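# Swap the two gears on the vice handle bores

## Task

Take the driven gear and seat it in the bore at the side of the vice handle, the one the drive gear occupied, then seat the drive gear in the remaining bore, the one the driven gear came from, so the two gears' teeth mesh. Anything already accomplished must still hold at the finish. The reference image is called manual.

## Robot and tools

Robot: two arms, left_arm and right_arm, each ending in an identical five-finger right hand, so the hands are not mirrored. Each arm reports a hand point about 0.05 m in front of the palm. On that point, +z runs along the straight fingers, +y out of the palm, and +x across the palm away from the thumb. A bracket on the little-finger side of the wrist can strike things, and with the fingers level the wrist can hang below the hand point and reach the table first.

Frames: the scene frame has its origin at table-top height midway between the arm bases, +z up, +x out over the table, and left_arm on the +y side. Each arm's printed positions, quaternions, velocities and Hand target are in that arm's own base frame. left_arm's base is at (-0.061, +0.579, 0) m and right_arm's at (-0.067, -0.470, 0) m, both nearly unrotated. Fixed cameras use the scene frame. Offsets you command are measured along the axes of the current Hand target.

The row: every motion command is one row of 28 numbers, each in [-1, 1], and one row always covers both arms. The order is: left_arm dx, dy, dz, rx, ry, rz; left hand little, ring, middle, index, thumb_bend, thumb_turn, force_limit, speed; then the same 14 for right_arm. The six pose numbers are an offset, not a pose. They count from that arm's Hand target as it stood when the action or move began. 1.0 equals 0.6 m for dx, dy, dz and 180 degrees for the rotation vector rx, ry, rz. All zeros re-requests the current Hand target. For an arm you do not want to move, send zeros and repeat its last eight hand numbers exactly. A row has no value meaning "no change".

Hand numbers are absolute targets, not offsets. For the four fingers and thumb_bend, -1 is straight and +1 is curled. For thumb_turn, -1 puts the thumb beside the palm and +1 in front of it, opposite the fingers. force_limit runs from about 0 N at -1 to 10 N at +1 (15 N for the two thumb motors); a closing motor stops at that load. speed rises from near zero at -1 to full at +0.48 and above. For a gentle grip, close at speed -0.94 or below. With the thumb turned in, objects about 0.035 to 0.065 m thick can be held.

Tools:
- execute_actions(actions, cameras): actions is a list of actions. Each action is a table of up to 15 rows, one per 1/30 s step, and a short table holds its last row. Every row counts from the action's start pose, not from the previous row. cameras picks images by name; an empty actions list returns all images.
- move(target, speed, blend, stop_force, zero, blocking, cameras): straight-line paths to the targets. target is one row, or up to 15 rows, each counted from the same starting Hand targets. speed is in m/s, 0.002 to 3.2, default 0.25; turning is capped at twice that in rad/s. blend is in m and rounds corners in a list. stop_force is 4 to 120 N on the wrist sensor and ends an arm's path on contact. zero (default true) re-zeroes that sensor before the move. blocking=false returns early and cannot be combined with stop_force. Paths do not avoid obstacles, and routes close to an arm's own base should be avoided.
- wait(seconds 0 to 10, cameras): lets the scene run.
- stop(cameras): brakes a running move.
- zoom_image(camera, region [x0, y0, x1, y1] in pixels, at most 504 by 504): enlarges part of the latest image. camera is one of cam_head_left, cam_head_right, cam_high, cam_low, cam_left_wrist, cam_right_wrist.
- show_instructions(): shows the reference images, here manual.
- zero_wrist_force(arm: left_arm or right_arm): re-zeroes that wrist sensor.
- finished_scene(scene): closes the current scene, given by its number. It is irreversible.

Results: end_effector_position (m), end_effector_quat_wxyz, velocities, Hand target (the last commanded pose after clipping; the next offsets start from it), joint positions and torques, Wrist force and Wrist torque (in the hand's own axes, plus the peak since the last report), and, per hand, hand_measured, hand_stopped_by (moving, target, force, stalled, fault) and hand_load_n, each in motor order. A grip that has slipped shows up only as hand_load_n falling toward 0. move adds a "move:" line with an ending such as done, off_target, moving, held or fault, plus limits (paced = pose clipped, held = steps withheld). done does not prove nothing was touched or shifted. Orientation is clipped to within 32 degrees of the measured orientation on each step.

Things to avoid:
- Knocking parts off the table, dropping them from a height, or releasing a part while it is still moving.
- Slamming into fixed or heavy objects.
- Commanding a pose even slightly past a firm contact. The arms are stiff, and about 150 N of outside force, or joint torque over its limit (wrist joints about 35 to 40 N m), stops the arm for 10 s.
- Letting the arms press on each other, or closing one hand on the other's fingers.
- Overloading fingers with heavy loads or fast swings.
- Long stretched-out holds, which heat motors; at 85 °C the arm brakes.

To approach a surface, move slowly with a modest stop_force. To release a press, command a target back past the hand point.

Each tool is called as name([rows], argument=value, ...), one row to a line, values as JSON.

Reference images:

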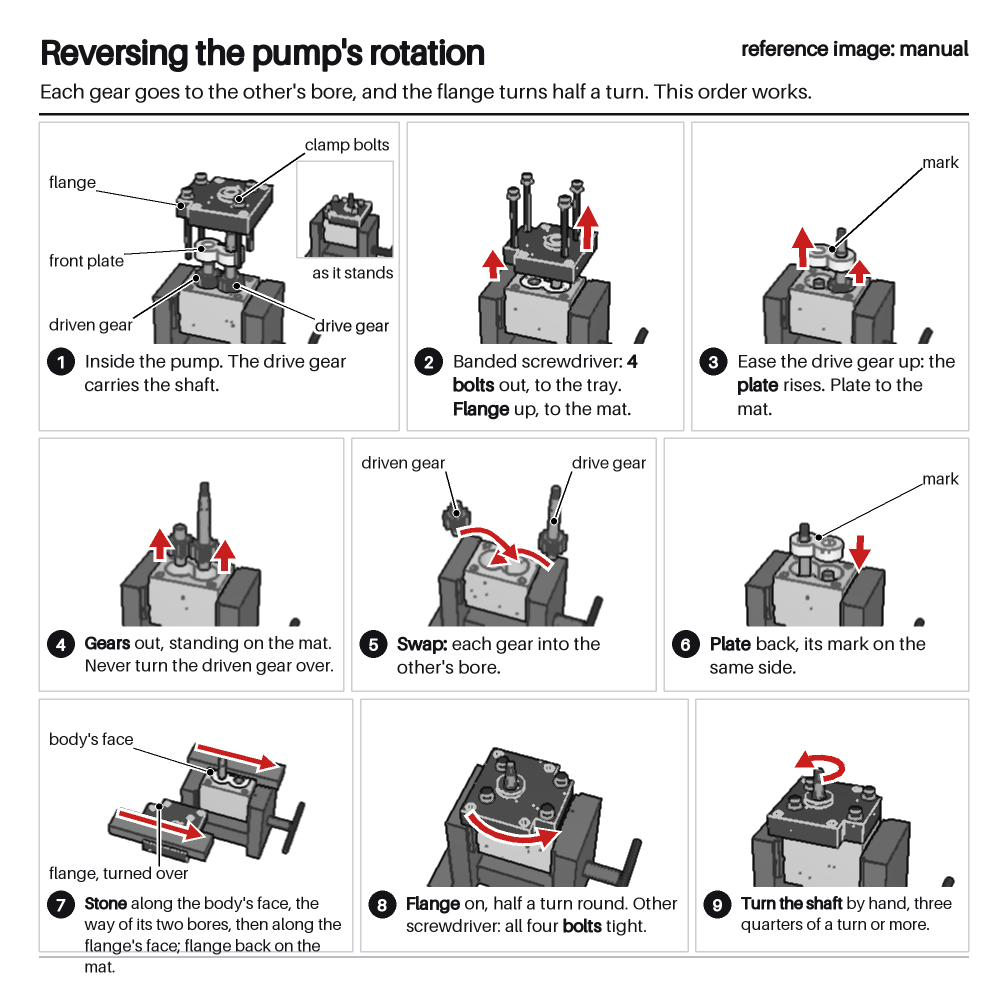

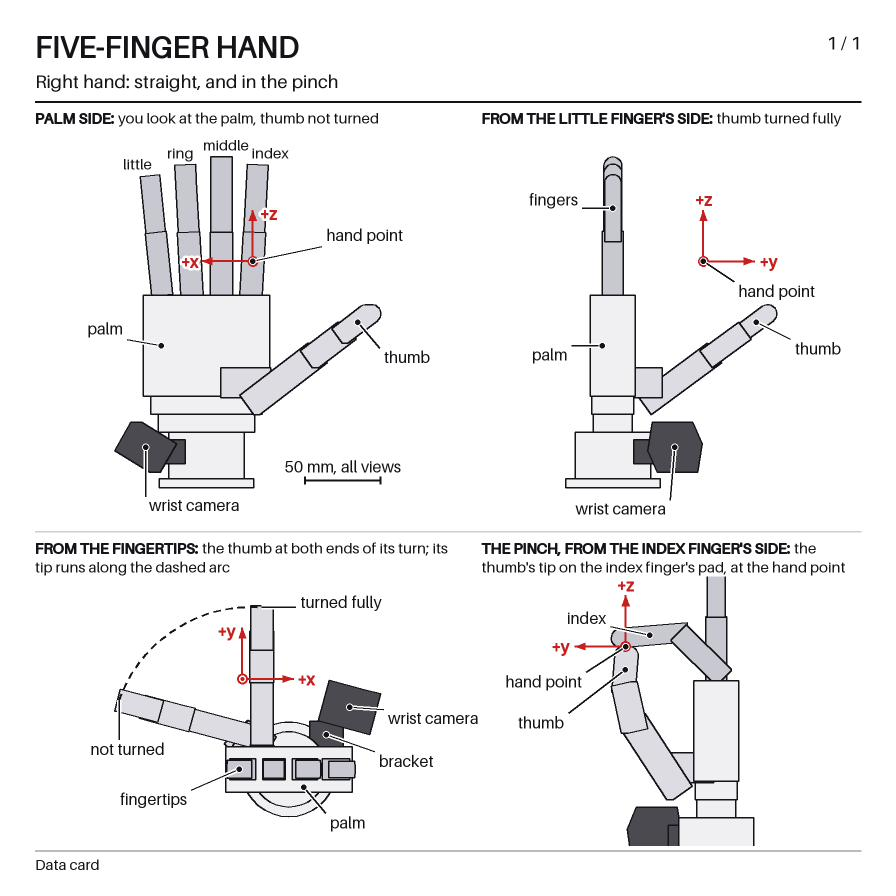

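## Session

execute_actions(actions=[])

Scene clock: 0.00 s.
left_arm: end_effector_position=(+0.9240, -0.5084, +0.2190) hand_measured=(-1.000, -1.000, -1.000, -1.000, -1.000, -1.000) hand_load_n=(+0.0, +0.0, -0.5, +0.0, +0.0, +0.0) hand_stopped_by=(target, target, target, target, target, target) hand_force_limit=0.00 hand_speed=-0.80 end_effector_quat_wxyz=(+0.106, +0.269, +0.935, -0.204) | right_arm: end_effector_position=(+0.5037, -0.0328, +0.3461) hand_measured=(-1.000, -1.000, -1.000, -1.000, -1.000, -1.000) hand_load_n=(+0.0, +0.0, +0.0, +0.0, +0.0, +0.0) hand_stopped_by=(target, target, target, target, target, target) hand_force_limit=0.00 hand_speed=-0.80 end_effector_quat_wxyz=(+0.440, +0.829, +0.050, +0.341)
Joint positions: left_arm=[-0.652 -0.696 0.808 1.099 1.87 -1.718] | right_arm=[0.071 -1.641 2.143 0.094 2.399 1.064]
Joint velocities: within noise
Joint torques (N m): no reading
Motor temperatures (°C): left_arm=[25 28 24 35 37 29] | right_arm=[24 27 28 33 33 31]
Wrist force (N): no reading
Wrist torque (N m): no reading
Wrist force, peak (N): no reading
Hand target: left_arm +0.9240, -0.5084, +0.2190; +0.106, +0.269, +0.935, -0.204 | right_arm +0.5037, -0.0328, +0.3461; +0.440, +0.829, +0.050, +0.341
camera_calibration:
cam_left_wrist: T_world_to_cam=[[0.308397, 0.873411, -0.376888, 0.241485], [0.773401, 0.000459475, 0.633917, -0.851798], [0.553843, -0.486984, -0.675355, -0.493305], [0, 0, 0, 1]] pos_world=[0.857521, -0.450755, 0.297826]
cam_right_wrist: T_world_to_cam=[[-0.039609, -0.505697, 0.861802, -0.290095], [-0.995108, -0.0581581, -0.0798624, 0.526177], [0.0905069, -0.860749, -0.500919, 0.211014], [0, 0, 0, 1]] pos_world=[0.493015, 0.065531, 0.397727]

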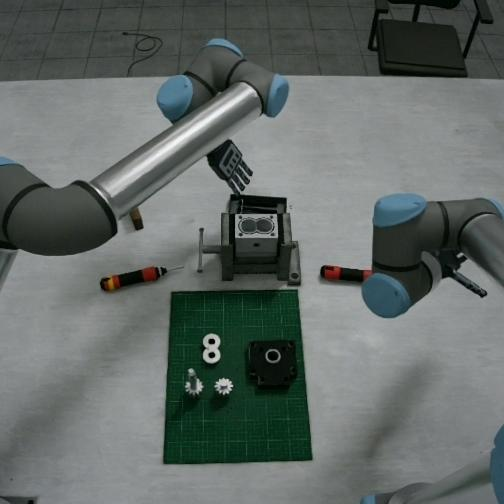

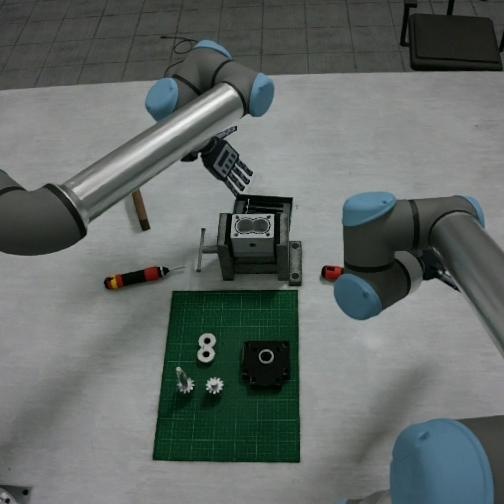

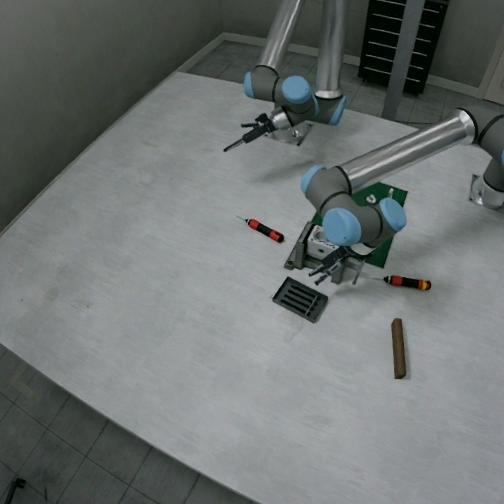

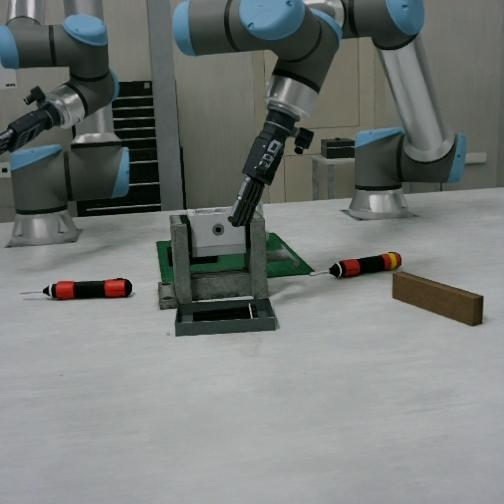

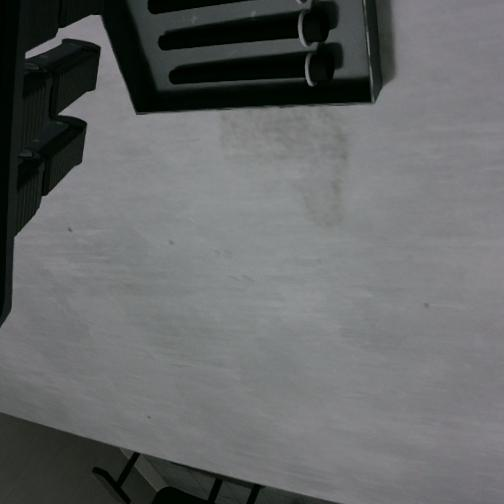

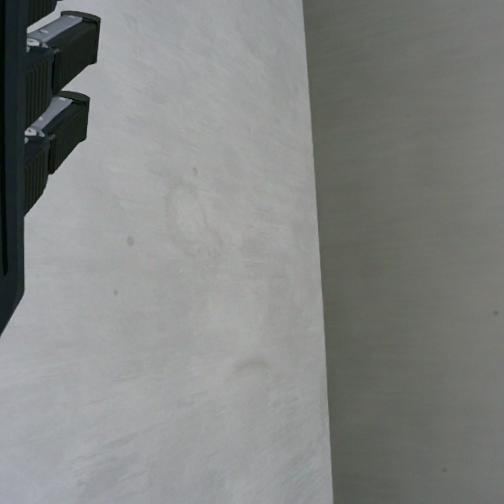

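move([
  [-0.0077,-0.1267,-0.2307,0,0,0,-1,-1,-1,-1,-1,-1,0,-0.8,0,0,0,0,0,0,-1,-1,-1,-1,-1,-1,0,-0.8],
  [0.3935,-0.1183,-0.3323,0.2453,0.0821,-0.2632,-1,-1,-1,-1,-1,-1,0,-0.8,0,0,0,0,0,0,-1,-1,-1,-1,-1,-1,0,-0.8],
], speed=0.25, blend=[0.05,0], cameras=["cam_left_wrist","cam_head_left"])

Scene clock: 58.03 s.
left_arm: end_effector_position=(+0.6708, -0.3672, +0.3474) hand_measured=(-1.000, -1.000, -1.000, -1.000, -1.000, -1.000) hand_load_n=(+0.0, -0.5, +0.0, +0.0, +0.0, +0.0) hand_stopped_by=(target, target, target, target, target, target) hand_force_limit=0.00 hand_speed=-0.80 end_effector_quat_wxyz=(-0.203, -0.077, +0.826, -0.520) | right_arm: end_effector_position=(+0.5037, -0.0328, +0.3461) hand_measured=(-1.000, -1.000, -1.000, -1.000, -1.000, -1.000) hand_load_n=(+0.0, +0.0, +0.0, +0.0, +0.0, +0.0) hand_stopped_by=(target, target, target, target, target, target) hand_force_limit=0.00 hand_speed=-0.80 end_effector_quat_wxyz=(+0.440, +0.829, +0.050, +0.341)
Joint positions: left_arm=[-0.442 -1.077 1.369 0.898 2.723 -2.448] | right_arm=[0.071 -1.641 2.143 0.094 2.399 1.064]
Joint torques (N m): left_arm=[10.82 -103.27 -30.77 1.03 4.29 -3.92] | right_arm=[-0.13 -29.51 -36.93 1.08 0.97 0.24]
Wrist force (N): left_arm=[-0.8 0.4 -0.2] | right_arm=[-0.2 0.1 -0.1]
Wrist torque (N m): left_arm=[0.03 -0.06 -0.18] | right_arm=[0.02 0.02 0.00]
Wrist force, peak (N): left_arm=[0.2 1.3 1.7] | right_arm=[-0.4 -0.1 -0.1]
Hand target: left_arm +0.6708, -0.3672, +0.3474; -0.203, -0.077, +0.826, -0.520 | right_arm +0.5037, -0.0328, +0.3461; +0.440, +0.829, +0.050, +0.341
Off the commanded pose: left_arm 0.000 m, 0 deg | right_arm 0.000 m, 0 deg.
move: done
camera_calibration:
cam_left_wrist: T_world_to_cam=[[-0.557499, 0.470301, -0.684114, 0.784266], [0.814234, 0.470489, -0.340093, -0.253846], [0.161922, -0.74663, -0.645232, -0.0405624], [0, 0, 0, 1]] pos_world=[0.650485, -0.279695, 0.424024]
Images, in order (width x height): cam_head_left 504x504, cam_left_wrist 504x504.

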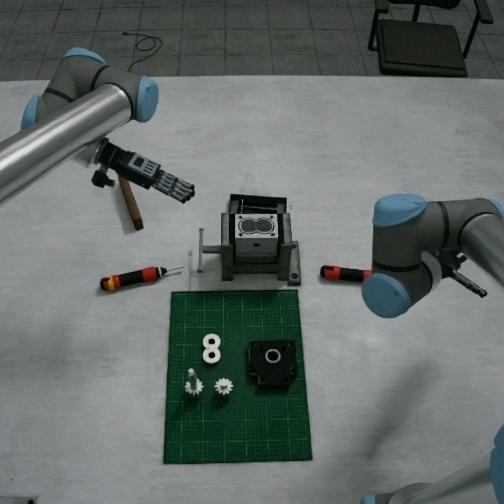

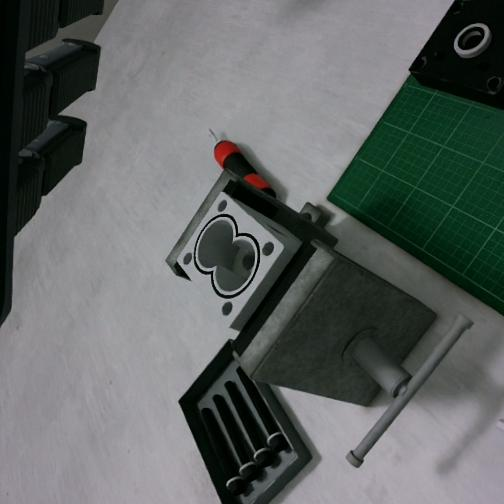

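move([
  [0,0,0,0,0,0,-1,-1,-1,-1,-1,-1,0,-0.8,0.0545,-0.1874,-0.3637,0.2138,-0.2114,0.6097,1,1,-0.15,-0.15,-0.8,1,0,0.0],
  [0,0,0,0,0,0,-1,-1,-1,-1,-1,-1,0,-0.8,0.1193,-0.6014,-0.7567,0.2138,-0.2114,0.6097,1,1,-0.15,-0.15,-0.8,1,0,0.0],
], speed=0.35, blend=[0.05,0], cameras=["cam_right_wrist","cam_head_left","cam_head_right","cam_low"])

Scene clock: 76.40 s.
left_arm: end_effector_position=(+0.6708, -0.3672, +0.3474) hand_measured=(-1.000, -1.000, -1.000, -1.000, -1.000, -1.000) hand_load_n=(+0.0, +0.0, +0.0, +0.0, +0.0, +0.0) hand_stopped_by=(target, target, target, target, target, target) hand_force_limit=0.00 hand_speed=-0.80 end_effector_quat_wxyz=(-0.203, -0.077, +0.826, -0.520) | right_arm: end_effector_position=(+0.3598, +0.5296, +0.2804) hand_measured=(+1.000, +1.000, -0.150, -0.150, -0.800, +1.000) hand_load_n=(+0.0, +0.0, +0.0, +0.0, +0.0, +0.0) hand_stopped_by=(target, target, target, target, target, target) hand_force_limit=0.00 hand_speed=0.00 end_effector_quat_wxyz=(-0.271, +0.653, -0.653, +0.271)
Joint positions: left_arm=[-0.442 -1.077 1.369 0.898 2.723 -2.448] | right_arm=[0.84 -1.438 1.813 0.605 2.125 3.809]
Joint torques (N m): left_arm=[3.28 -101.56 -30.69 0.45 1.32 -3.98] | right_arm=[13.29 -35.06 -45.18 4.78 3.02 2.52]
Wrist force (N): left_arm=[-0.7 0.5 -0.1] | right_arm=[-0.9 1.5 0.5]
Wrist torque (N m): left_arm=[0.03 -0.07 -0.18] | right_arm=[0.06 0.08 -0.08]
Wrist force, peak (N): left_arm=[-1.1 -0.3 -1.0] | right_arm=[-3.1 2.4 0.5]
Hand target: left_arm +0.6708, -0.3672, +0.3474; -0.203, -0.077, +0.826, -0.520 | right_arm +0.3598, +0.5297, +0.2804; -0.271, +0.653, -0.653, +0.271
Off the commanded pose: left_arm 0.000 m, 0 deg | right_arm 0.000 m, 0 deg.
move: done
camera_calibration:
cam_right_wrist: T_world_to_cam=[[-0.688084, -0.22568, -0.689644, 0.565261], [-0.514543, 0.82189, 0.244423, -0.31952], [0.51165, 0.523035, -0.681652, -0.158454], [0, 0, 0, 1]] pos_world=[0.305613, 0.473056, 0.359916]
Images, in order (width x height): cam_head_left 504x504, cam_head_right 504x504, cam_low 504x504, cam_right_wrist 504x504.

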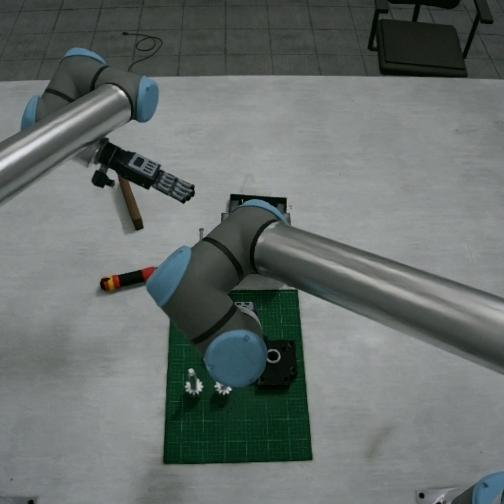

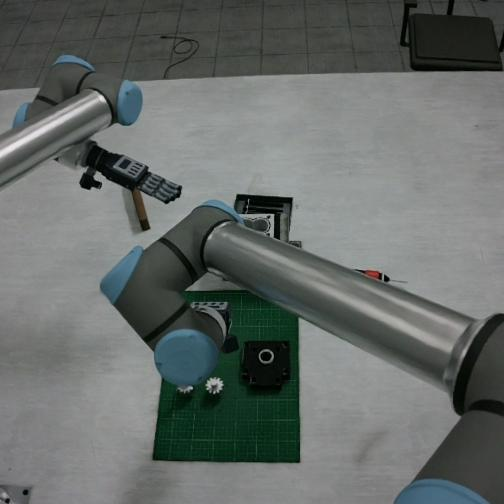

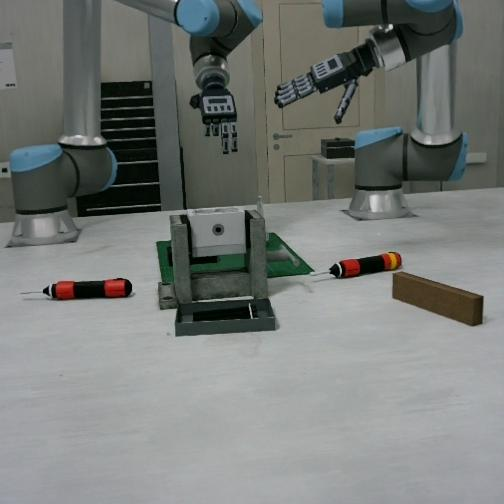

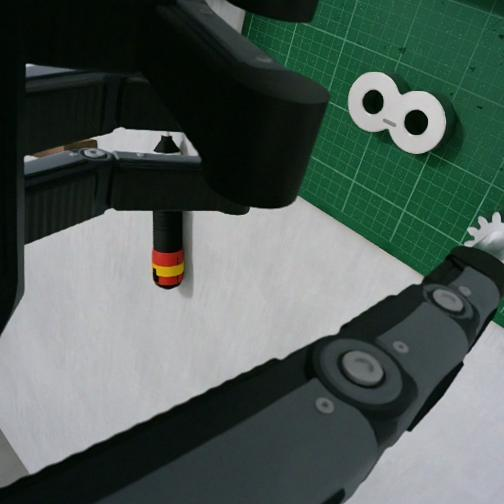

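move(target=[0,0,0,0,0,0,-1,-1,-1,-1,-1,-1,0,-0.8,-0.008,0.195,0.194,0,0,0,1,1,-0.15,-0.15,-0.8,1,0,0.0], speed=0.12, cameras=["cam_right_wrist","cam_low"])

zoom_image(camera="cam_right_wrist", region=[304, 100, 504, 300])

Scene clock: 104.53 s.
left_arm: end_effector_position=(+0.6708, -0.3672, +0.3474) hand_measured=(-1.000, -1.000, -1.000, -1.000, -1.000, -1.000) hand_load_n=(+0.0, +0.0, +0.0, +0.0, +0.0, +0.0) hand_stopped_by=(target, target, target, target, target, target) hand_force_limit=0.00 hand_speed=-0.80 end_effector_quat_wxyz=(-0.203, -0.077, +0.826, -0.520) | right_arm: end_effector_position=(+0.3595, +0.5346, +0.1154) hand_measured=(+1.000, +1.000, -0.150, -0.150, -0.800, +1.000) hand_load_n=(+0.0, +0.0, +0.0, +0.0, +0.0, +0.0) hand_stopped_by=(target, target, target, target, target, target) hand_force_limit=0.00 hand_speed=0.00 end_effector_quat_wxyz=(-0.271, +0.653, -0.653, +0.271)
Joint positions: left_arm=[-0.442 -1.077 1.369 0.898 2.723 -2.448] | right_arm=[0.847 -1.288 1.96 0.312 2.129 3.816]
Joint torques (N m): left_arm=[-5.21 -101.66 -30.71 0.51 0.99 -4] | right_arm=[14.87 -43.7 -22.88 0.47 3.43 2.29]
Wrist force (N): left_arm=[-0.7 0.1 -0.8] | right_arm=[-0.5 1.5 0.2]
Wrist torque (N m): left_arm=[0.03 -0.04 -0.19] | right_arm=[0.10 0.01 -0.05]
Wrist force, peak (N): left_arm=[-0.9 1.0 -0.5] | right_arm=[-0.5 2.1 0.8]
Hand target: left_arm +0.6708, -0.3672, +0.3474; -0.203, -0.077, +0.826, -0.520 | right_arm +0.3595, +0.5346, +0.1153; -0.271, +0.653, -0.653, +0.271
Off the commanded pose: left_arm 0.000 m, 0 deg | right_arm 0.000 m, 0 deg.
move: done
camera_calibration:
cam_right_wrist: T_world_to_cam=[[-0.688084, -0.22568, -0.689644, 0.452461], [-0.514543, 0.82189, 0.244423, -0.283479], [0.51165, 0.523035, -0.681652, -0.27332], [0, 0, 0, 1]] pos_world=[0.305313, 0.478056, 0.195016]
Images, in order (width x height): cam_low 504x504, cam_right_wrist 504x504.

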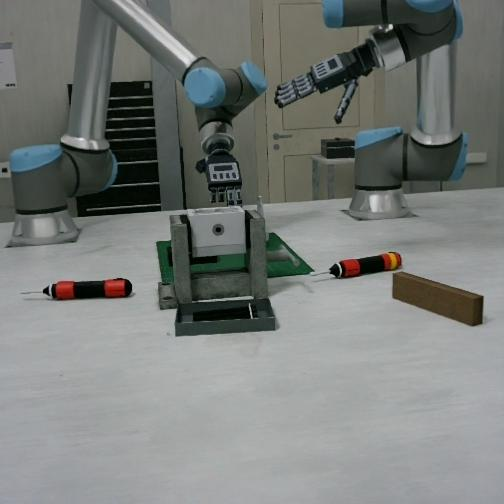

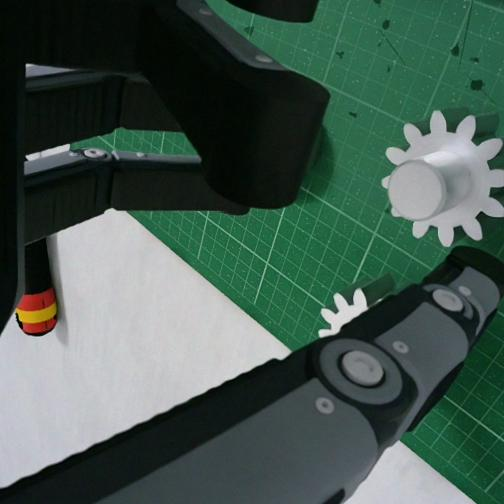

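Scaled by 2.520.

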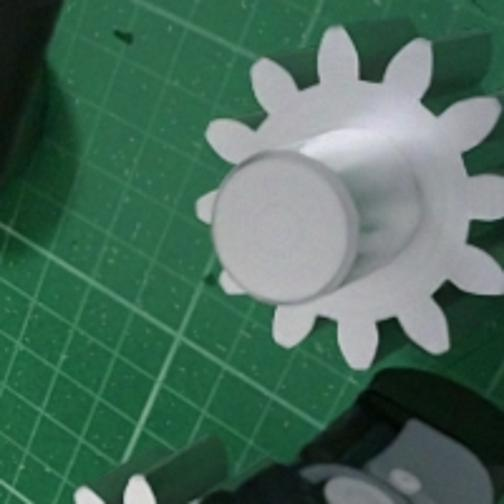

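move(target=[0,0,0,0,0,0,-1,-1,-1,-1,-1,-1,0,-0.8,0.0018,0.0536,0.0758,0,0,0,1,1,-0.15,-0.15,-0.8,1,0,0.0], speed=0.05, stop_force=5, cameras=["cam_right_wrist"])

zoom_image(camera="cam_right_wrist", region=[254, 70, 504, 320])

Scene clock: 142.43 s.
left_arm: end_effector_position=(+0.6708, -0.3672, +0.3474) hand_measured=(-1.000, -1.000, -1.000, -1.000, -1.000, -1.000) hand_load_n=(+0.5, +0.0, +0.0, +0.0, +0.0, +0.0) hand_stopped_by=(target, target, target, target, target, target) hand_force_limit=0.00 hand_speed=-0.80 end_effector_quat_wxyz=(-0.203, -0.077, +0.826, -0.520) | right_arm: end_effector_position=(+0.3690, +0.5336, +0.0604) hand_measured=(+1.000, +1.000, -0.150, -0.150, -0.800, +1.000) hand_load_n=(+0.0, +0.0, +0.5, +0.0, +0.0, +0.0) hand_stopped_by=(target, target, target, target, target, target) hand_force_limit=0.00 hand_speed=0.00 end_effector_quat_wxyz=(-0.271, +0.653, -0.653, +0.271)
Joint positions: left_arm=[-0.442 -1.077 1.369 0.898 2.723 -2.448] | right_arm=[0.832 -1.221 1.99 0.208 2.121 3.801]
Joint torques (N m): left_arm=[-14.32 -104.01 -31.24 0.75 0.92 -3.94] | right_arm=[-16.61 -45.17 -19.71 0.03 -0.9 -1.98]
Wrist force (N): left_arm=[-0.8 0.5 -0.8] | right_arm=[-0.5 1.2 0.2]
Wrist torque (N m): left_arm=[0.08 -0.02 -0.18] | right_arm=[0.03 -0.02 0.14]
Wrist force, peak (N): left_arm=[-1.0 0.8 -0.9] | right_arm=[-0.8 1.6 0.7]
Hand target: left_arm +0.6708, -0.3672, +0.3474; -0.203, -0.077, +0.826, -0.520 | right_arm +0.3690, +0.5336, +0.0604; -0.271, +0.653, -0.653, +0.271
Off the commanded pose: left_arm 0.000 m, 0 deg | right_arm 0.000 m, 0 deg.
move: done
camera_calibration:
cam_right_wrist: T_world_to_cam=[[-0.688084, -0.22568, -0.689644, 0.42075], [-0.514543, 0.82189, 0.244423, -0.264295], [0.51165, 0.523035, -0.681652, -0.315046], [0, 0, 0, 1]] pos_world=[0.314713, 0.476956, 0.140016]
Images, in order (width x height): cam_right_wrist 504x504.

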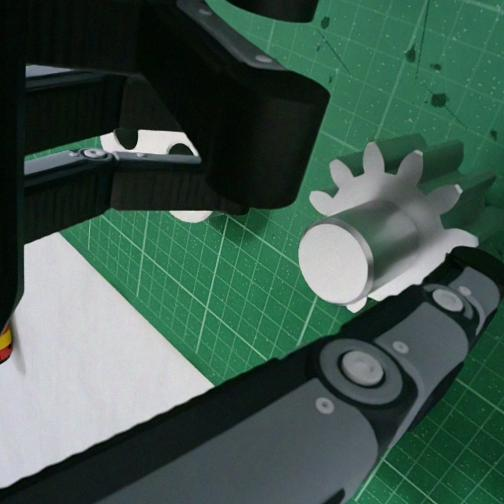

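Scaled by 2.016.

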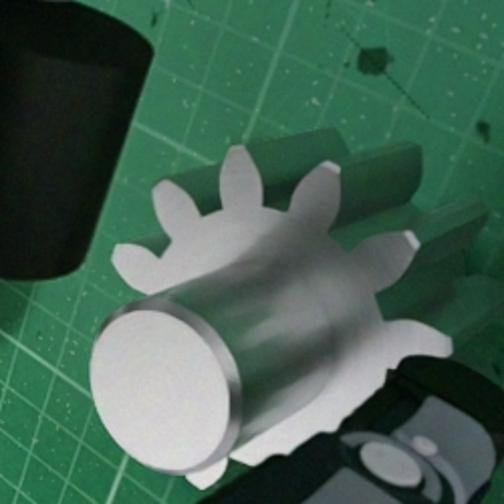

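move(target=[0,0,0,0,0,0,-1,-1,-1,-1,-1,-1,0,-0.8,0,0,0,0,0,0,1,1,0.18,0.18,-0.68,1,-0.6,-0.85], cameras=["cam_right_wrist"])

move(target=[0,0,0,0,0,0,-1,-1,-1,-1,-1,-1,0,-0.8,0,0,0,0,0,0,1,1,0.27,0.27,-0.68,1,-0.6,-0.93], cameras=["cam_right_wrist"])

Scene clock: 157.50 s.
left_arm: end_effector_position=(+0.6708, -0.3672, +0.3474) hand_measured=(-1.000, -1.000, -1.000, -1.000, -1.000, -1.000) hand_load_n=(+0.0, +0.0, +0.0, +0.0, +0.0, +0.0) hand_stopped_by=(target, target, target, target, target, target) hand_force_limit=0.00 hand_speed=-0.80 end_effector_quat_wxyz=(-0.203, -0.077, +0.826, -0.520) | right_arm: end_effector_position=(+0.3690, +0.5336, +0.0604) hand_measured=(+1.000, +1.000, +0.180, +0.180, -0.680, +1.000) hand_load_n=(+0.0, +0.0, +0.0, +0.0, +0.0, +0.0) hand_stopped_by=(target, target, target, target, target, target) hand_force_limit=-0.60 hand_speed=-0.85 end_effector_quat_wxyz=(-0.271, +0.653, -0.653, +0.271)
Joint positions: left_arm=[-0.442 -1.077 1.369 0.898 2.723 -2.448] | right_arm=[0.832 -1.221 1.99 0.208 2.121 3.801]
Joint torques (N m): left_arm=[-14.77 -102.38 -30.77 0.87 0.82 -3.62] | right_arm=[-15.65 -45.62 -21 0.37 -0.92 -1.92]
Wrist force (N): left_arm=[-0.6 0.3 -1.0] | right_arm=[-0.4 0.6 0.3]
Wrist torque (N m): left_arm=[0.07 -0.06 -0.17] | right_arm=[0.05 -0.02 0.13]
Wrist force, peak (N): left_arm=[-1.1 1.0 -0.3] | right_arm=[-0.7 1.5 0.5]
Hand target: left_arm +0.6708, -0.3672, +0.3474; -0.203, -0.077, +0.826, -0.520 | right_arm +0.3690, +0.5336, +0.0604; -0.271, +0.653, -0.653, +0.271
Off the commanded pose: left_arm 0.000 m, 0 deg | right_arm 0.000 m, 0 deg.
move: done
camera_calibration:
cam_right_wrist: T_world_to_cam=[[-0.688084, -0.22568, -0.689644, 0.42075], [-0.514543, 0.82189, 0.244423, -0.264295], [0.51165, 0.523035, -0.681652, -0.315046], [0, 0, 0, 1]] pos_world=[0.314713, 0.476956, 0.140016]
Images, in order (width x height): cam_right_wrist 504x504.

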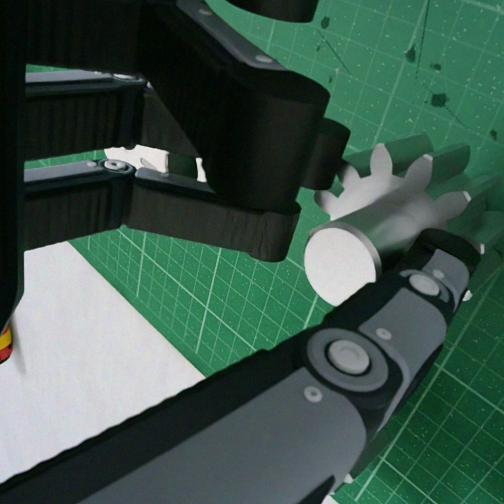

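Scene clock: 158.23 s.
left_arm: end_effector_position=(+0.6708, -0.3672, +0.3474) hand_measured=(-1.000, -1.000, -1.000, -1.000, -1.000, -1.000) hand_load_n=(+0.0, -0.5, +0.0, +0.0, +0.0, +0.0) hand_stopped_by=(target, target, target, target, target, target) hand_force_limit=0.00 hand_speed=-0.80 end_effector_quat_wxyz=(-0.203, -0.077, +0.826, -0.520) | right_arm: end_effector_position=(+0.3690, +0.5336, +0.0604) hand_measured=(+1.000, +1.000, +0.270, +0.270, -0.680, +1.000) hand_load_n=(+0.0, +0.0, +0.0, +0.0, +0.0, +0.0) hand_stopped_by=(target, target, target, target, target, target) hand_force_limit=-0.60 hand_speed=-0.93 end_effector_quat_wxyz=(-0.271, +0.653, -0.653, +0.271)
Joint positions: left_arm=[-0.442 -1.077 1.369 0.898 2.723 -2.448] | right_arm=[0.832 -1.221 1.99 0.208 2.121 3.801]
Joint torques (N m): left_arm=[-14.7 -102.26 -30.98 0.96 0.88 -3.78] | right_arm=[-15.11 -45.26 -21.95 0.34 -0.64 -2.1]
Wrist force (N): left_arm=[-0.4 0.7 -0.6] | right_arm=[-0.5 1.2 0.4]
Wrist torque (N m): left_arm=[0.11 -0.10 -0.15] | right_arm=[0.03 -0.02 0.14]
Wrist force, peak (N): left_arm=[-1.0 0.4 -0.7] | right_arm=[-0.8 1.5 0.2]
Hand target: left_arm +0.6708, -0.3672, +0.3474; -0.203, -0.077, +0.826, -0.520 | right_arm +0.3690, +0.5336, +0.0604; -0.271, +0.653, -0.653, +0.271
Off the commanded pose: left_arm 0.000 m, 0 deg | right_arm 0.000 m, 0 deg.
move: done
camera_calibration:
cam_right_wrist: T_world_to_cam=[[-0.688084, -0.22568, -0.689644, 0.42075], [-0.514543, 0.82189, 0.244423, -0.264295], [0.51165, 0.523035, -0.681652, -0.315046], [0, 0, 0, 1]] pos_world=[0.314713, 0.476956, 0.140016]
Images, in order (width x height): cam_right_wrist 504x504.

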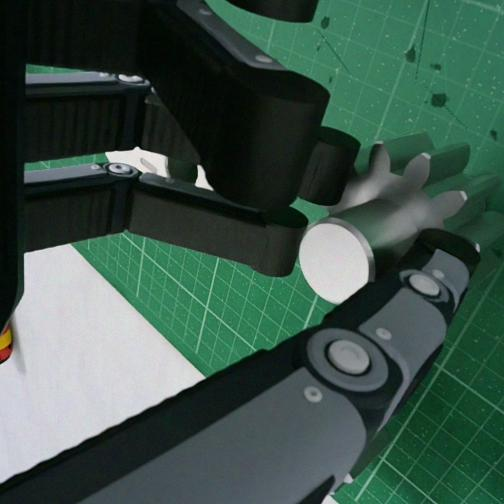

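move(target=[0,0,0,0,0,0,-1,-1,-1,-1,-1,-1,0,-0.8,0,0,0,0,0,0,1,1,0.27,0.27,-0.5,1,-0.7,-0.95], cameras=["cam_right_wrist"])

zoom_image(camera="cam_right_wrist", region=[254, 70, 504, 320])

Scene clock: 164.53 s.
left_arm: end_effector_position=(+0.6708, -0.3672, +0.3474) hand_measured=(-1.000, -1.000, -1.000, -1.000, -1.000, -1.000) hand_load_n=(+0.0, -0.5, +0.0, +0.0, +0.0, +0.0) hand_stopped_by=(target, target, target, target, target, target) hand_force_limit=0.00 hand_speed=-0.80 end_effector_quat_wxyz=(-0.203, -0.077, +0.826, -0.520) | right_arm: end_effector_position=(+0.3690, +0.5336, +0.0604) hand_measured=(+1.000, +1.000, +0.270, +0.270, -0.586, +1.000) hand_load_n=(+0.0, +0.0, +1.5, +0.0, +2.0, +1.0) hand_stopped_by=(target, target, target, target, force, target) hand_force_limit=-0.70 hand_speed=-0.95 end_effector_quat_wxyz=(-0.271, +0.653, -0.653, +0.271)
Joint positions: left_arm=[-0.442 -1.077 1.369 0.898 2.723 -2.448] | right_arm=[0.832 -1.221 1.99 0.208 2.121 3.801]
Joint torques (N m): left_arm=[-13.86 -102.09 -30.93 0.87 1.04 -3.73] | right_arm=[-11.39 -44.95 -26.82 0.98 0.1 -2]
Wrist force (N): left_arm=[-0.5 0.5 -0.6] | right_arm=[-0.4 1.2 0.5]
Wrist torque (N m): left_arm=[0.07 -0.08 -0.17] | right_arm=[0.01 -0.04 0.14]
Wrist force, peak (N): left_arm=[-1.6 0.6 -0.5] | right_arm=[-0.9 1.6 0.5]
Hand target: left_arm +0.6708, -0.3672, +0.3474; -0.203, -0.077, +0.826, -0.520 | right_arm +0.3690, +0.5336, +0.0604; -0.271, +0.653, -0.653, +0.271
Off the commanded pose: left_arm 0.000 m, 0 deg | right_arm 0.000 m, 0 deg.
move: done
camera_calibration:
cam_right_wrist: T_world_to_cam=[[-0.688084, -0.22568, -0.689644, 0.42075], [-0.514543, 0.82189, 0.244423, -0.264295], [0.51165, 0.523035, -0.681652, -0.315046], [0, 0, 0, 1]] pos_world=[0.314713, 0.476956, 0.140016]
Images, in order (width x height): cam_right_wrist 504x504.

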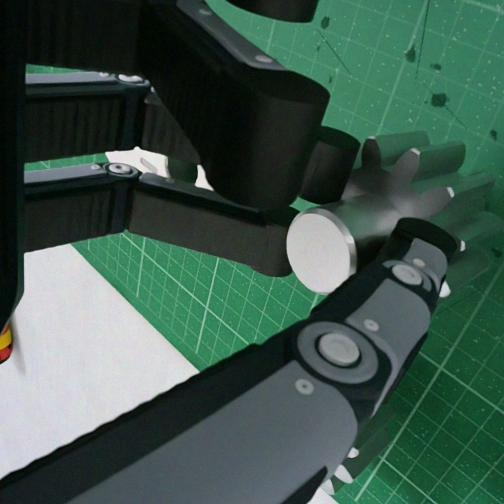

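Scaled by 2.016.

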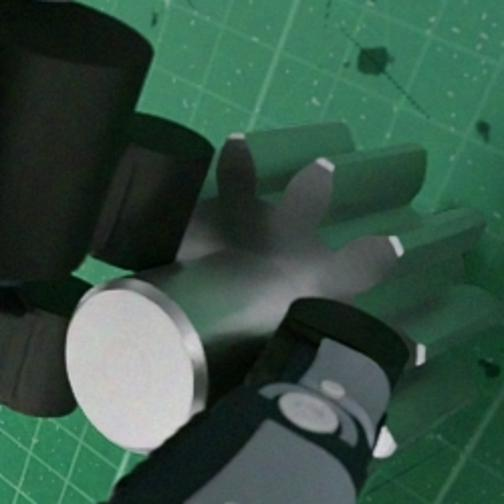

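move(target=[0,0,0,0,0,0,-1,-1,-1,-1,-1,-1,0,-0.8,0,0.0039,-0.0039,0,0,0,1,1,0.27,0.27,-0.5,1,-0.7,-0.95], cameras=["cam_right_wrist"], speed=0.01)

zoom_image(camera="cam_right_wrist", region=[254, 70, 504, 320])

Scene clock: 195.13 s.
left_arm: end_effector_position=(+0.6708, -0.3672, +0.3474) hand_measured=(-1.000, -1.000, -1.000, -1.000, -1.000, -1.000) hand_load_n=(+0.0, +0.0, +0.0, +0.0, +0.0, +0.0) hand_stopped_by=(target, target, target, target, target, target) hand_force_limit=0.00 hand_speed=-0.80 end_effector_quat_wxyz=(-0.203, -0.077, +0.826, -0.520) | right_arm: end_effector_position=(+0.3657, +0.5336, +0.0604) hand_measured=(+1.000, +1.000, +0.270, +0.270, -0.586, +1.000) hand_load_n=(+0.0, +0.0, +0.0, +0.0, +0.0, +0.0) hand_stopped_by=(target, target, target, target, force, target) hand_force_limit=-0.70 hand_speed=-0.95 end_effector_quat_wxyz=(-0.271, +0.653, -0.653, +0.271)
Joint positions: left_arm=[-0.442 -1.077 1.369 0.898 2.723 -2.448] | right_arm=[0.836 -1.222 1.993 0.209 2.123 3.806]
Joint torques (N m): left_arm=[-14.64 -102.81 -30.86 0.99 1.03 -3.88] | right_arm=[12.31 -63.06 -19.22 5.03 3.3 2.04]
Wrist force (N): left_arm=[-0.6 1.0 -0.4] | right_arm=[-0.3 1.3 0.2]
Wrist torque (N m): left_arm=[0.13 -0.06 -0.16] | right_arm=[0.05 -0.03 0.15]
Wrist force, peak (N): left_arm=[-1.1 0.8 -0.1] | right_arm=[-0.6 1.8 0.4]
Hand target: left_arm +0.6708, -0.3672, +0.3474; -0.203, -0.077, +0.826, -0.520 | right_arm +0.3657, +0.5336, +0.0604; -0.271, +0.653, -0.653, +0.271
Off the commanded pose: left_arm 0.000 m, 0 deg | right_arm 0.000 m, 0 deg.
move: done
camera_calibration:
cam_right_wrist: T_world_to_cam=[[-0.688084, -0.22568, -0.689644, 0.418548], [-0.514543, 0.82189, 0.244423, -0.265941], [0.51165, 0.523035, -0.681652, -0.313408], [0, 0, 0, 1]] pos_world=[0.311513, 0.476956, 0.140016]
Images, in order (width x height): cam_right_wrist 504x504.

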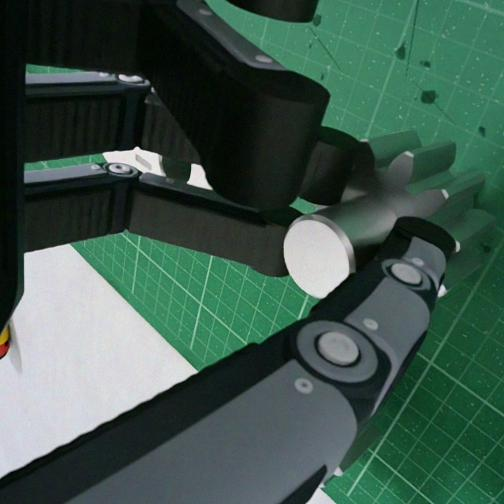

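Scaled by 2.016.

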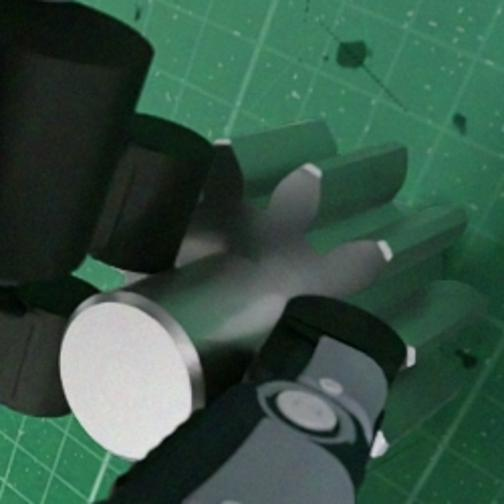

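move(target=[0,0,0,0,0,0,-1,-1,-1,-1,-1,-1,0,-0.8,0,0,0,0,0,0,1,1,0.27,0.27,-0.49,1,-0.7,-0.95], cameras=["cam_right_wrist"])

zoom_image(camera="cam_right_wrist", region=[254, 70, 504, 320])

Scene clock: 223.73 s.
left_arm: end_effector_position=(+0.6708, -0.3672, +0.3474) hand_measured=(-1.000, -1.000, -1.000, -1.000, -1.000, -1.000) hand_load_n=(+0.0, +0.0, +0.0, +0.0, +0.0, +0.0) hand_stopped_by=(target, target, target, target, target, target) hand_force_limit=0.00 hand_speed=-0.80 end_effector_quat_wxyz=(-0.203, -0.077, +0.826, -0.520) | right_arm: end_effector_position=(+0.3657, +0.5336, +0.0604) hand_measured=(+1.000, +1.000, +0.270, +0.270, -0.552, +1.000) hand_load_n=(+0.0, +0.0, +1.0, +1.0, +2.5, +0.5) hand_stopped_by=(target, target, target, target, force, target) hand_force_limit=-0.70 hand_speed=-0.95 end_effector_quat_wxyz=(-0.271, +0.653, -0.653, +0.271)
Joint positions: left_arm=[-0.442 -1.077 1.369 0.898 2.723 -2.448] | right_arm=[0.836 -1.222 1.993 0.209 2.123 3.806]
Joint torques (N m): left_arm=[-13.48 -101.73 -31.12 1.01 1.29 -3.97] | right_arm=[13.91 -62.34 -20.06 5.14 3.51 2.24]
Wrist force (N): left_arm=[-0.6 0.4 -0.1] | right_arm=[-0.5 1.5 0.6]
Wrist torque (N m): left_arm=[0.02 -0.08 -0.17] | right_arm=[0.04 0.00 0.13]
Wrist force, peak (N): left_arm=[-0.8 0.6 -1.1] | right_arm=[-0.6 1.6 0.2]
Hand target: left_arm +0.6708, -0.3672, +0.3474; -0.203, -0.077, +0.826, -0.520 | right_arm +0.3657, +0.5336, +0.0604; -0.271, +0.653, -0.653, +0.271
Off the commanded pose: left_arm 0.000 m, 0 deg | right_arm 0.000 m, 0 deg.
move: done
camera_calibration:
cam_right_wrist: T_world_to_cam=[[-0.688084, -0.22568, -0.689644, 0.418479], [-0.514543, 0.82189, 0.244423, -0.265993], [0.51165, 0.523035, -0.681652, -0.313357], [0, 0, 0, 1]] pos_world=[0.311413, 0.476956, 0.140016]
Images, in order (width x height): cam_right_wrist 504x504.

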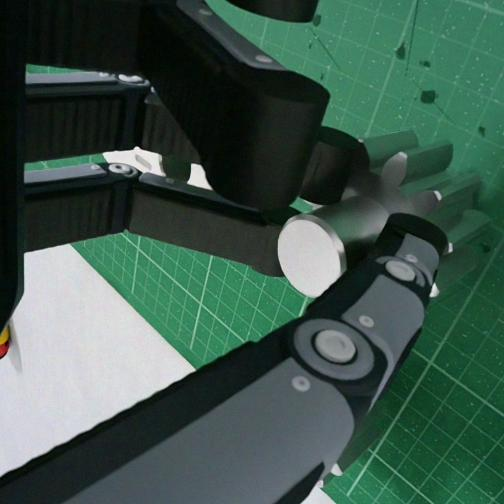

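Scaled by 2.016.

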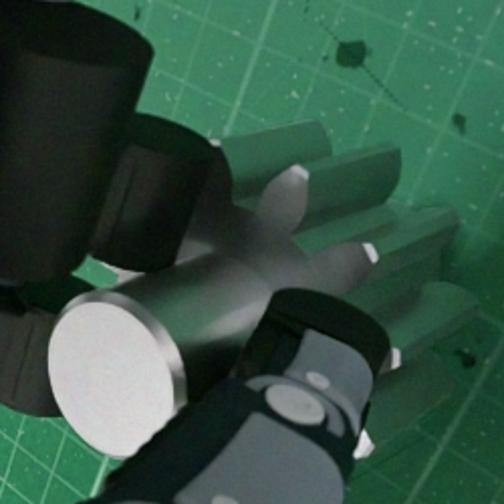

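move(target=[0,0,0,0,0,0,-1,-1,-1,-1,-1,-1,0,-0.8,0,0,0,0,0,0,1,1,0.27,0.27,-0.48,1,0.0,-0.95], cameras=[])

move(target=[0,0,0,0,0,0,-1,-1,-1,-1,-1,-1,0,-0.8,0,0,0,0,0,0,1,1,0.27,0.27,-0.47,1,0.6,-0.95], cameras=["cam_right_wrist"])

zoom_image(camera="cam_right_wrist", region=[254, 70, 504, 320])

Scene clock: 233.17 s.
left_arm: end_effector_position=(+0.6708, -0.3672, +0.3474) hand_measured=(-1.000, -1.000, -1.000, -1.000, -1.000, -1.000) hand_load_n=(+0.0, +0.0, +0.0, +0.0, +0.0, -0.5) hand_stopped_by=(target, target, target, target, target, target) hand_force_limit=0.00 hand_speed=-0.80 end_effector_quat_wxyz=(-0.203, -0.077, +0.826, -0.520) | right_arm: end_effector_position=(+0.3657, +0.5336, +0.0604) hand_measured=(+1.000, +1.000, +0.270, +0.270, -0.522, +1.000) hand_load_n=(+0.0, +0.0, +1.0, +4.5, +7.0, +1.0) hand_stopped_by=(target, target, target, target, force, target) hand_force_limit=0.00 hand_speed=-0.95 end_effector_quat_wxyz=(-0.271, +0.653, -0.653, +0.271)
Joint positions: left_arm=[-0.442 -1.077 1.369 0.898 2.723 -2.448] | right_arm=[0.836 -1.222 1.993 0.209 2.123 3.806]
Joint torques (N m): left_arm=[-13.89 -102.08 -31.28 1.04 1.06 -3.73] | right_arm=[12.72 -62.01 -21.15 4.93 3.29 2.18]
Wrist force (N): left_arm=[-0.6 -0.2 0.0] | right_arm=[-0.3 1.9 1.3]
Wrist torque (N m): left_arm=[-0.06 -0.08 -0.19] | right_arm=[0.06 -0.03 0.14]
Wrist force, peak (N): left_arm=[-1.2 0.5 -0.8] | right_arm=[-0.4 2.2 1.4]
Hand target: left_arm +0.6708, -0.3672, +0.3474; -0.203, -0.077, +0.826, -0.520 | right_arm +0.3657, +0.5336, +0.0604; -0.271, +0.653, -0.653, +0.271
Off the commanded pose: left_arm 0.000 m, 0 deg | right_arm 0.000 m, 0 deg.
move: done
No camera images: "cameras" was empty.

Scene clock: 233.77 s.
left_arm: end_effector_position=(+0.6708, -0.3672, +0.3474) hand_measured=(-1.000, -1.000, -1.000, -1.000, -1.000, -1.000) hand_load_n=(+0.0, +0.0, +0.0, +0.0, +0.0, -0.5) hand_stopped_by=(target, target, target, target, target, target) hand_force_limit=0.00 hand_speed=-0.80 end_effector_quat_wxyz=(-0.203, -0.077, +0.826, -0.520) | right_arm: end_effector_position=(+0.3657, +0.5336, +0.0604) hand_measured=(+1.000, +1.000, +0.270, +0.270, -0.498, +1.000) hand_load_n=(+0.0, -0.5, +1.5, +8.0, +11.0, +1.5) hand_stopped_by=(target, target, target, target, force, target) hand_force_limit=0.60 hand_speed=-0.95 end_effector_quat_wxyz=(-0.271, +0.653, -0.653, +0.271)
Joint positions: left_arm=[-0.442 -1.077 1.369 0.898 2.723 -2.448] | right_arm=[0.836 -1.222 1.993 0.209 2.123 3.806]
Joint torques (N m): left_arm=[-14.44 -102.4 -30.7 1.05 1.1 -3.8] | right_arm=[14.04 -62.19 -21.41 4.65 2.9 1.91]
Wrist force (N): left_arm=[-0.6 0.6 -0.3] | right_arm=[-0.6 2.3 1.7]
Wrist torque (N m): left_arm=[0.07 -0.07 -0.17] | right_arm=[0.05 0.00 0.13]
Wrist force, peak (N): left_arm=[-1.1 0.4 -0.4] | right_arm=[-0.3 2.9 2.1]
Hand target: left_arm +0.6708, -0.3672, +0.3474; -0.203, -0.077, +0.826, -0.520 | right_arm +0.3657, +0.5336, +0.0604; -0.271, +0.653, -0.653, +0.271
Off the commanded pose: left_arm 0.000 m, 0 deg | right_arm 0.000 m, 0 deg.
move: done
camera_calibration:
cam_right_wrist: T_world_to_cam=[[-0.688084, -0.22568, -0.689644, 0.418479], [-0.514543, 0.82189, 0.244423, -0.265993], [0.51165, 0.523035, -0.681652, -0.313357], [0, 0, 0, 1]] pos_world=[0.311413, 0.476956, 0.140016]
Images, in order (width x height): cam_right_wrist 504x504.

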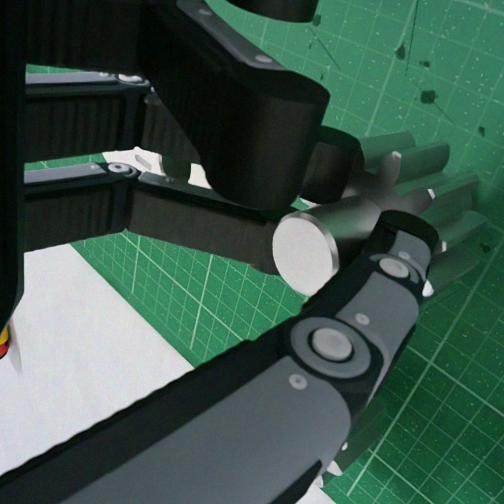

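Scaled by 2.016.

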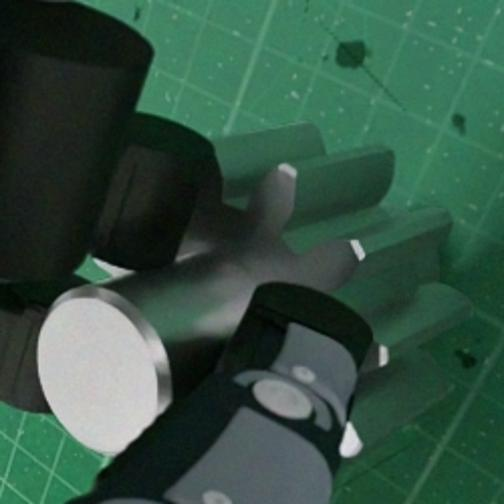

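move(target=[0,0,0,0,0,0,-1,-1,-1,-1,-1,-1,0,-0.8,0,0,0,0,0,0,1,1,0.33,0.27,-0.47,1,0.0,-0.95], cameras=["cam_right_wrist"])

zoom_image(camera="cam_right_wrist", region=[254, 70, 504, 320])

Scene clock: 246.17 s.
left_arm: end_effector_position=(+0.6708, -0.3672, +0.3474) hand_measured=(-1.000, -1.000, -1.000, -1.000, -1.000, -1.000) hand_load_n=(+0.0, +0.0, +0.0, +0.0, +0.0, +0.0) hand_stopped_by=(target, target, target, target, target, target) hand_force_limit=0.00 hand_speed=-0.80 end_effector_quat_wxyz=(-0.203, -0.077, +0.826, -0.520) | right_arm: end_effector_position=(+0.3657, +0.5336, +0.0604) hand_measured=(+1.000, +1.000, +0.330, +0.270, -0.498, +1.000) hand_load_n=(+0.0, +0.0, +2.0, +8.5, +11.5, +3.5) hand_stopped_by=(target, target, target, target, force, target) hand_force_limit=0.00 hand_speed=-0.95 end_effector_quat_wxyz=(-0.271, +0.653, -0.653, +0.271)
Joint positions: left_arm=[-0.442 -1.077 1.369 0.898 2.723 -2.448] | right_arm=[0.836 -1.222 1.993 0.209 2.123 3.806]
Joint torques (N m): left_arm=[-14.28 -101.63 -31.01 1.01 1.06 -3.71] | right_arm=[12.56 -60.04 -23.79 2.41 1.63 2.18]
Wrist force (N): left_arm=[-0.8 0.6 -0.4] | right_arm=[-0.4 2.8 2.0]
Wrist torque (N m): left_arm=[0.07 -0.05 -0.18] | right_arm=[0.07 -0.04 0.16]
Wrist force, peak (N): left_arm=[-1.0 0.9 -0.4] | right_arm=[-0.6 3.3 2.3]
Hand target: left_arm +0.6708, -0.3672, +0.3474; -0.203, -0.077, +0.826, -0.520 | right_arm +0.3657, +0.5336, +0.0604; -0.271, +0.653, -0.653, +0.271
Off the commanded pose: left_arm 0.000 m, 0 deg | right_arm 0.000 m, 0 deg.
move: done
camera_calibration:
cam_right_wrist: T_world_to_cam=[[-0.688084, -0.22568, -0.689644, 0.418479], [-0.514543, 0.82189, 0.244423, -0.265993], [0.51165, 0.523035, -0.681652, -0.313357], [0, 0, 0, 1]] pos_world=[0.311413, 0.476956, 0.140016]
Images, in order (width x height): cam_right_wrist 504x504.

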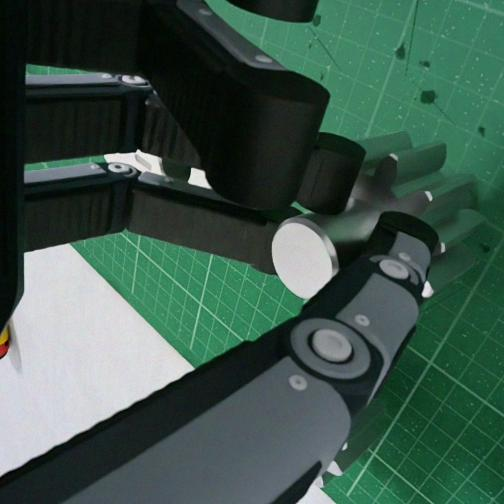

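Scaled by 2.016.

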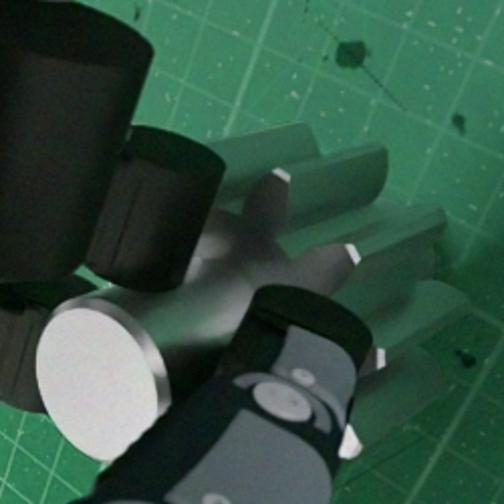

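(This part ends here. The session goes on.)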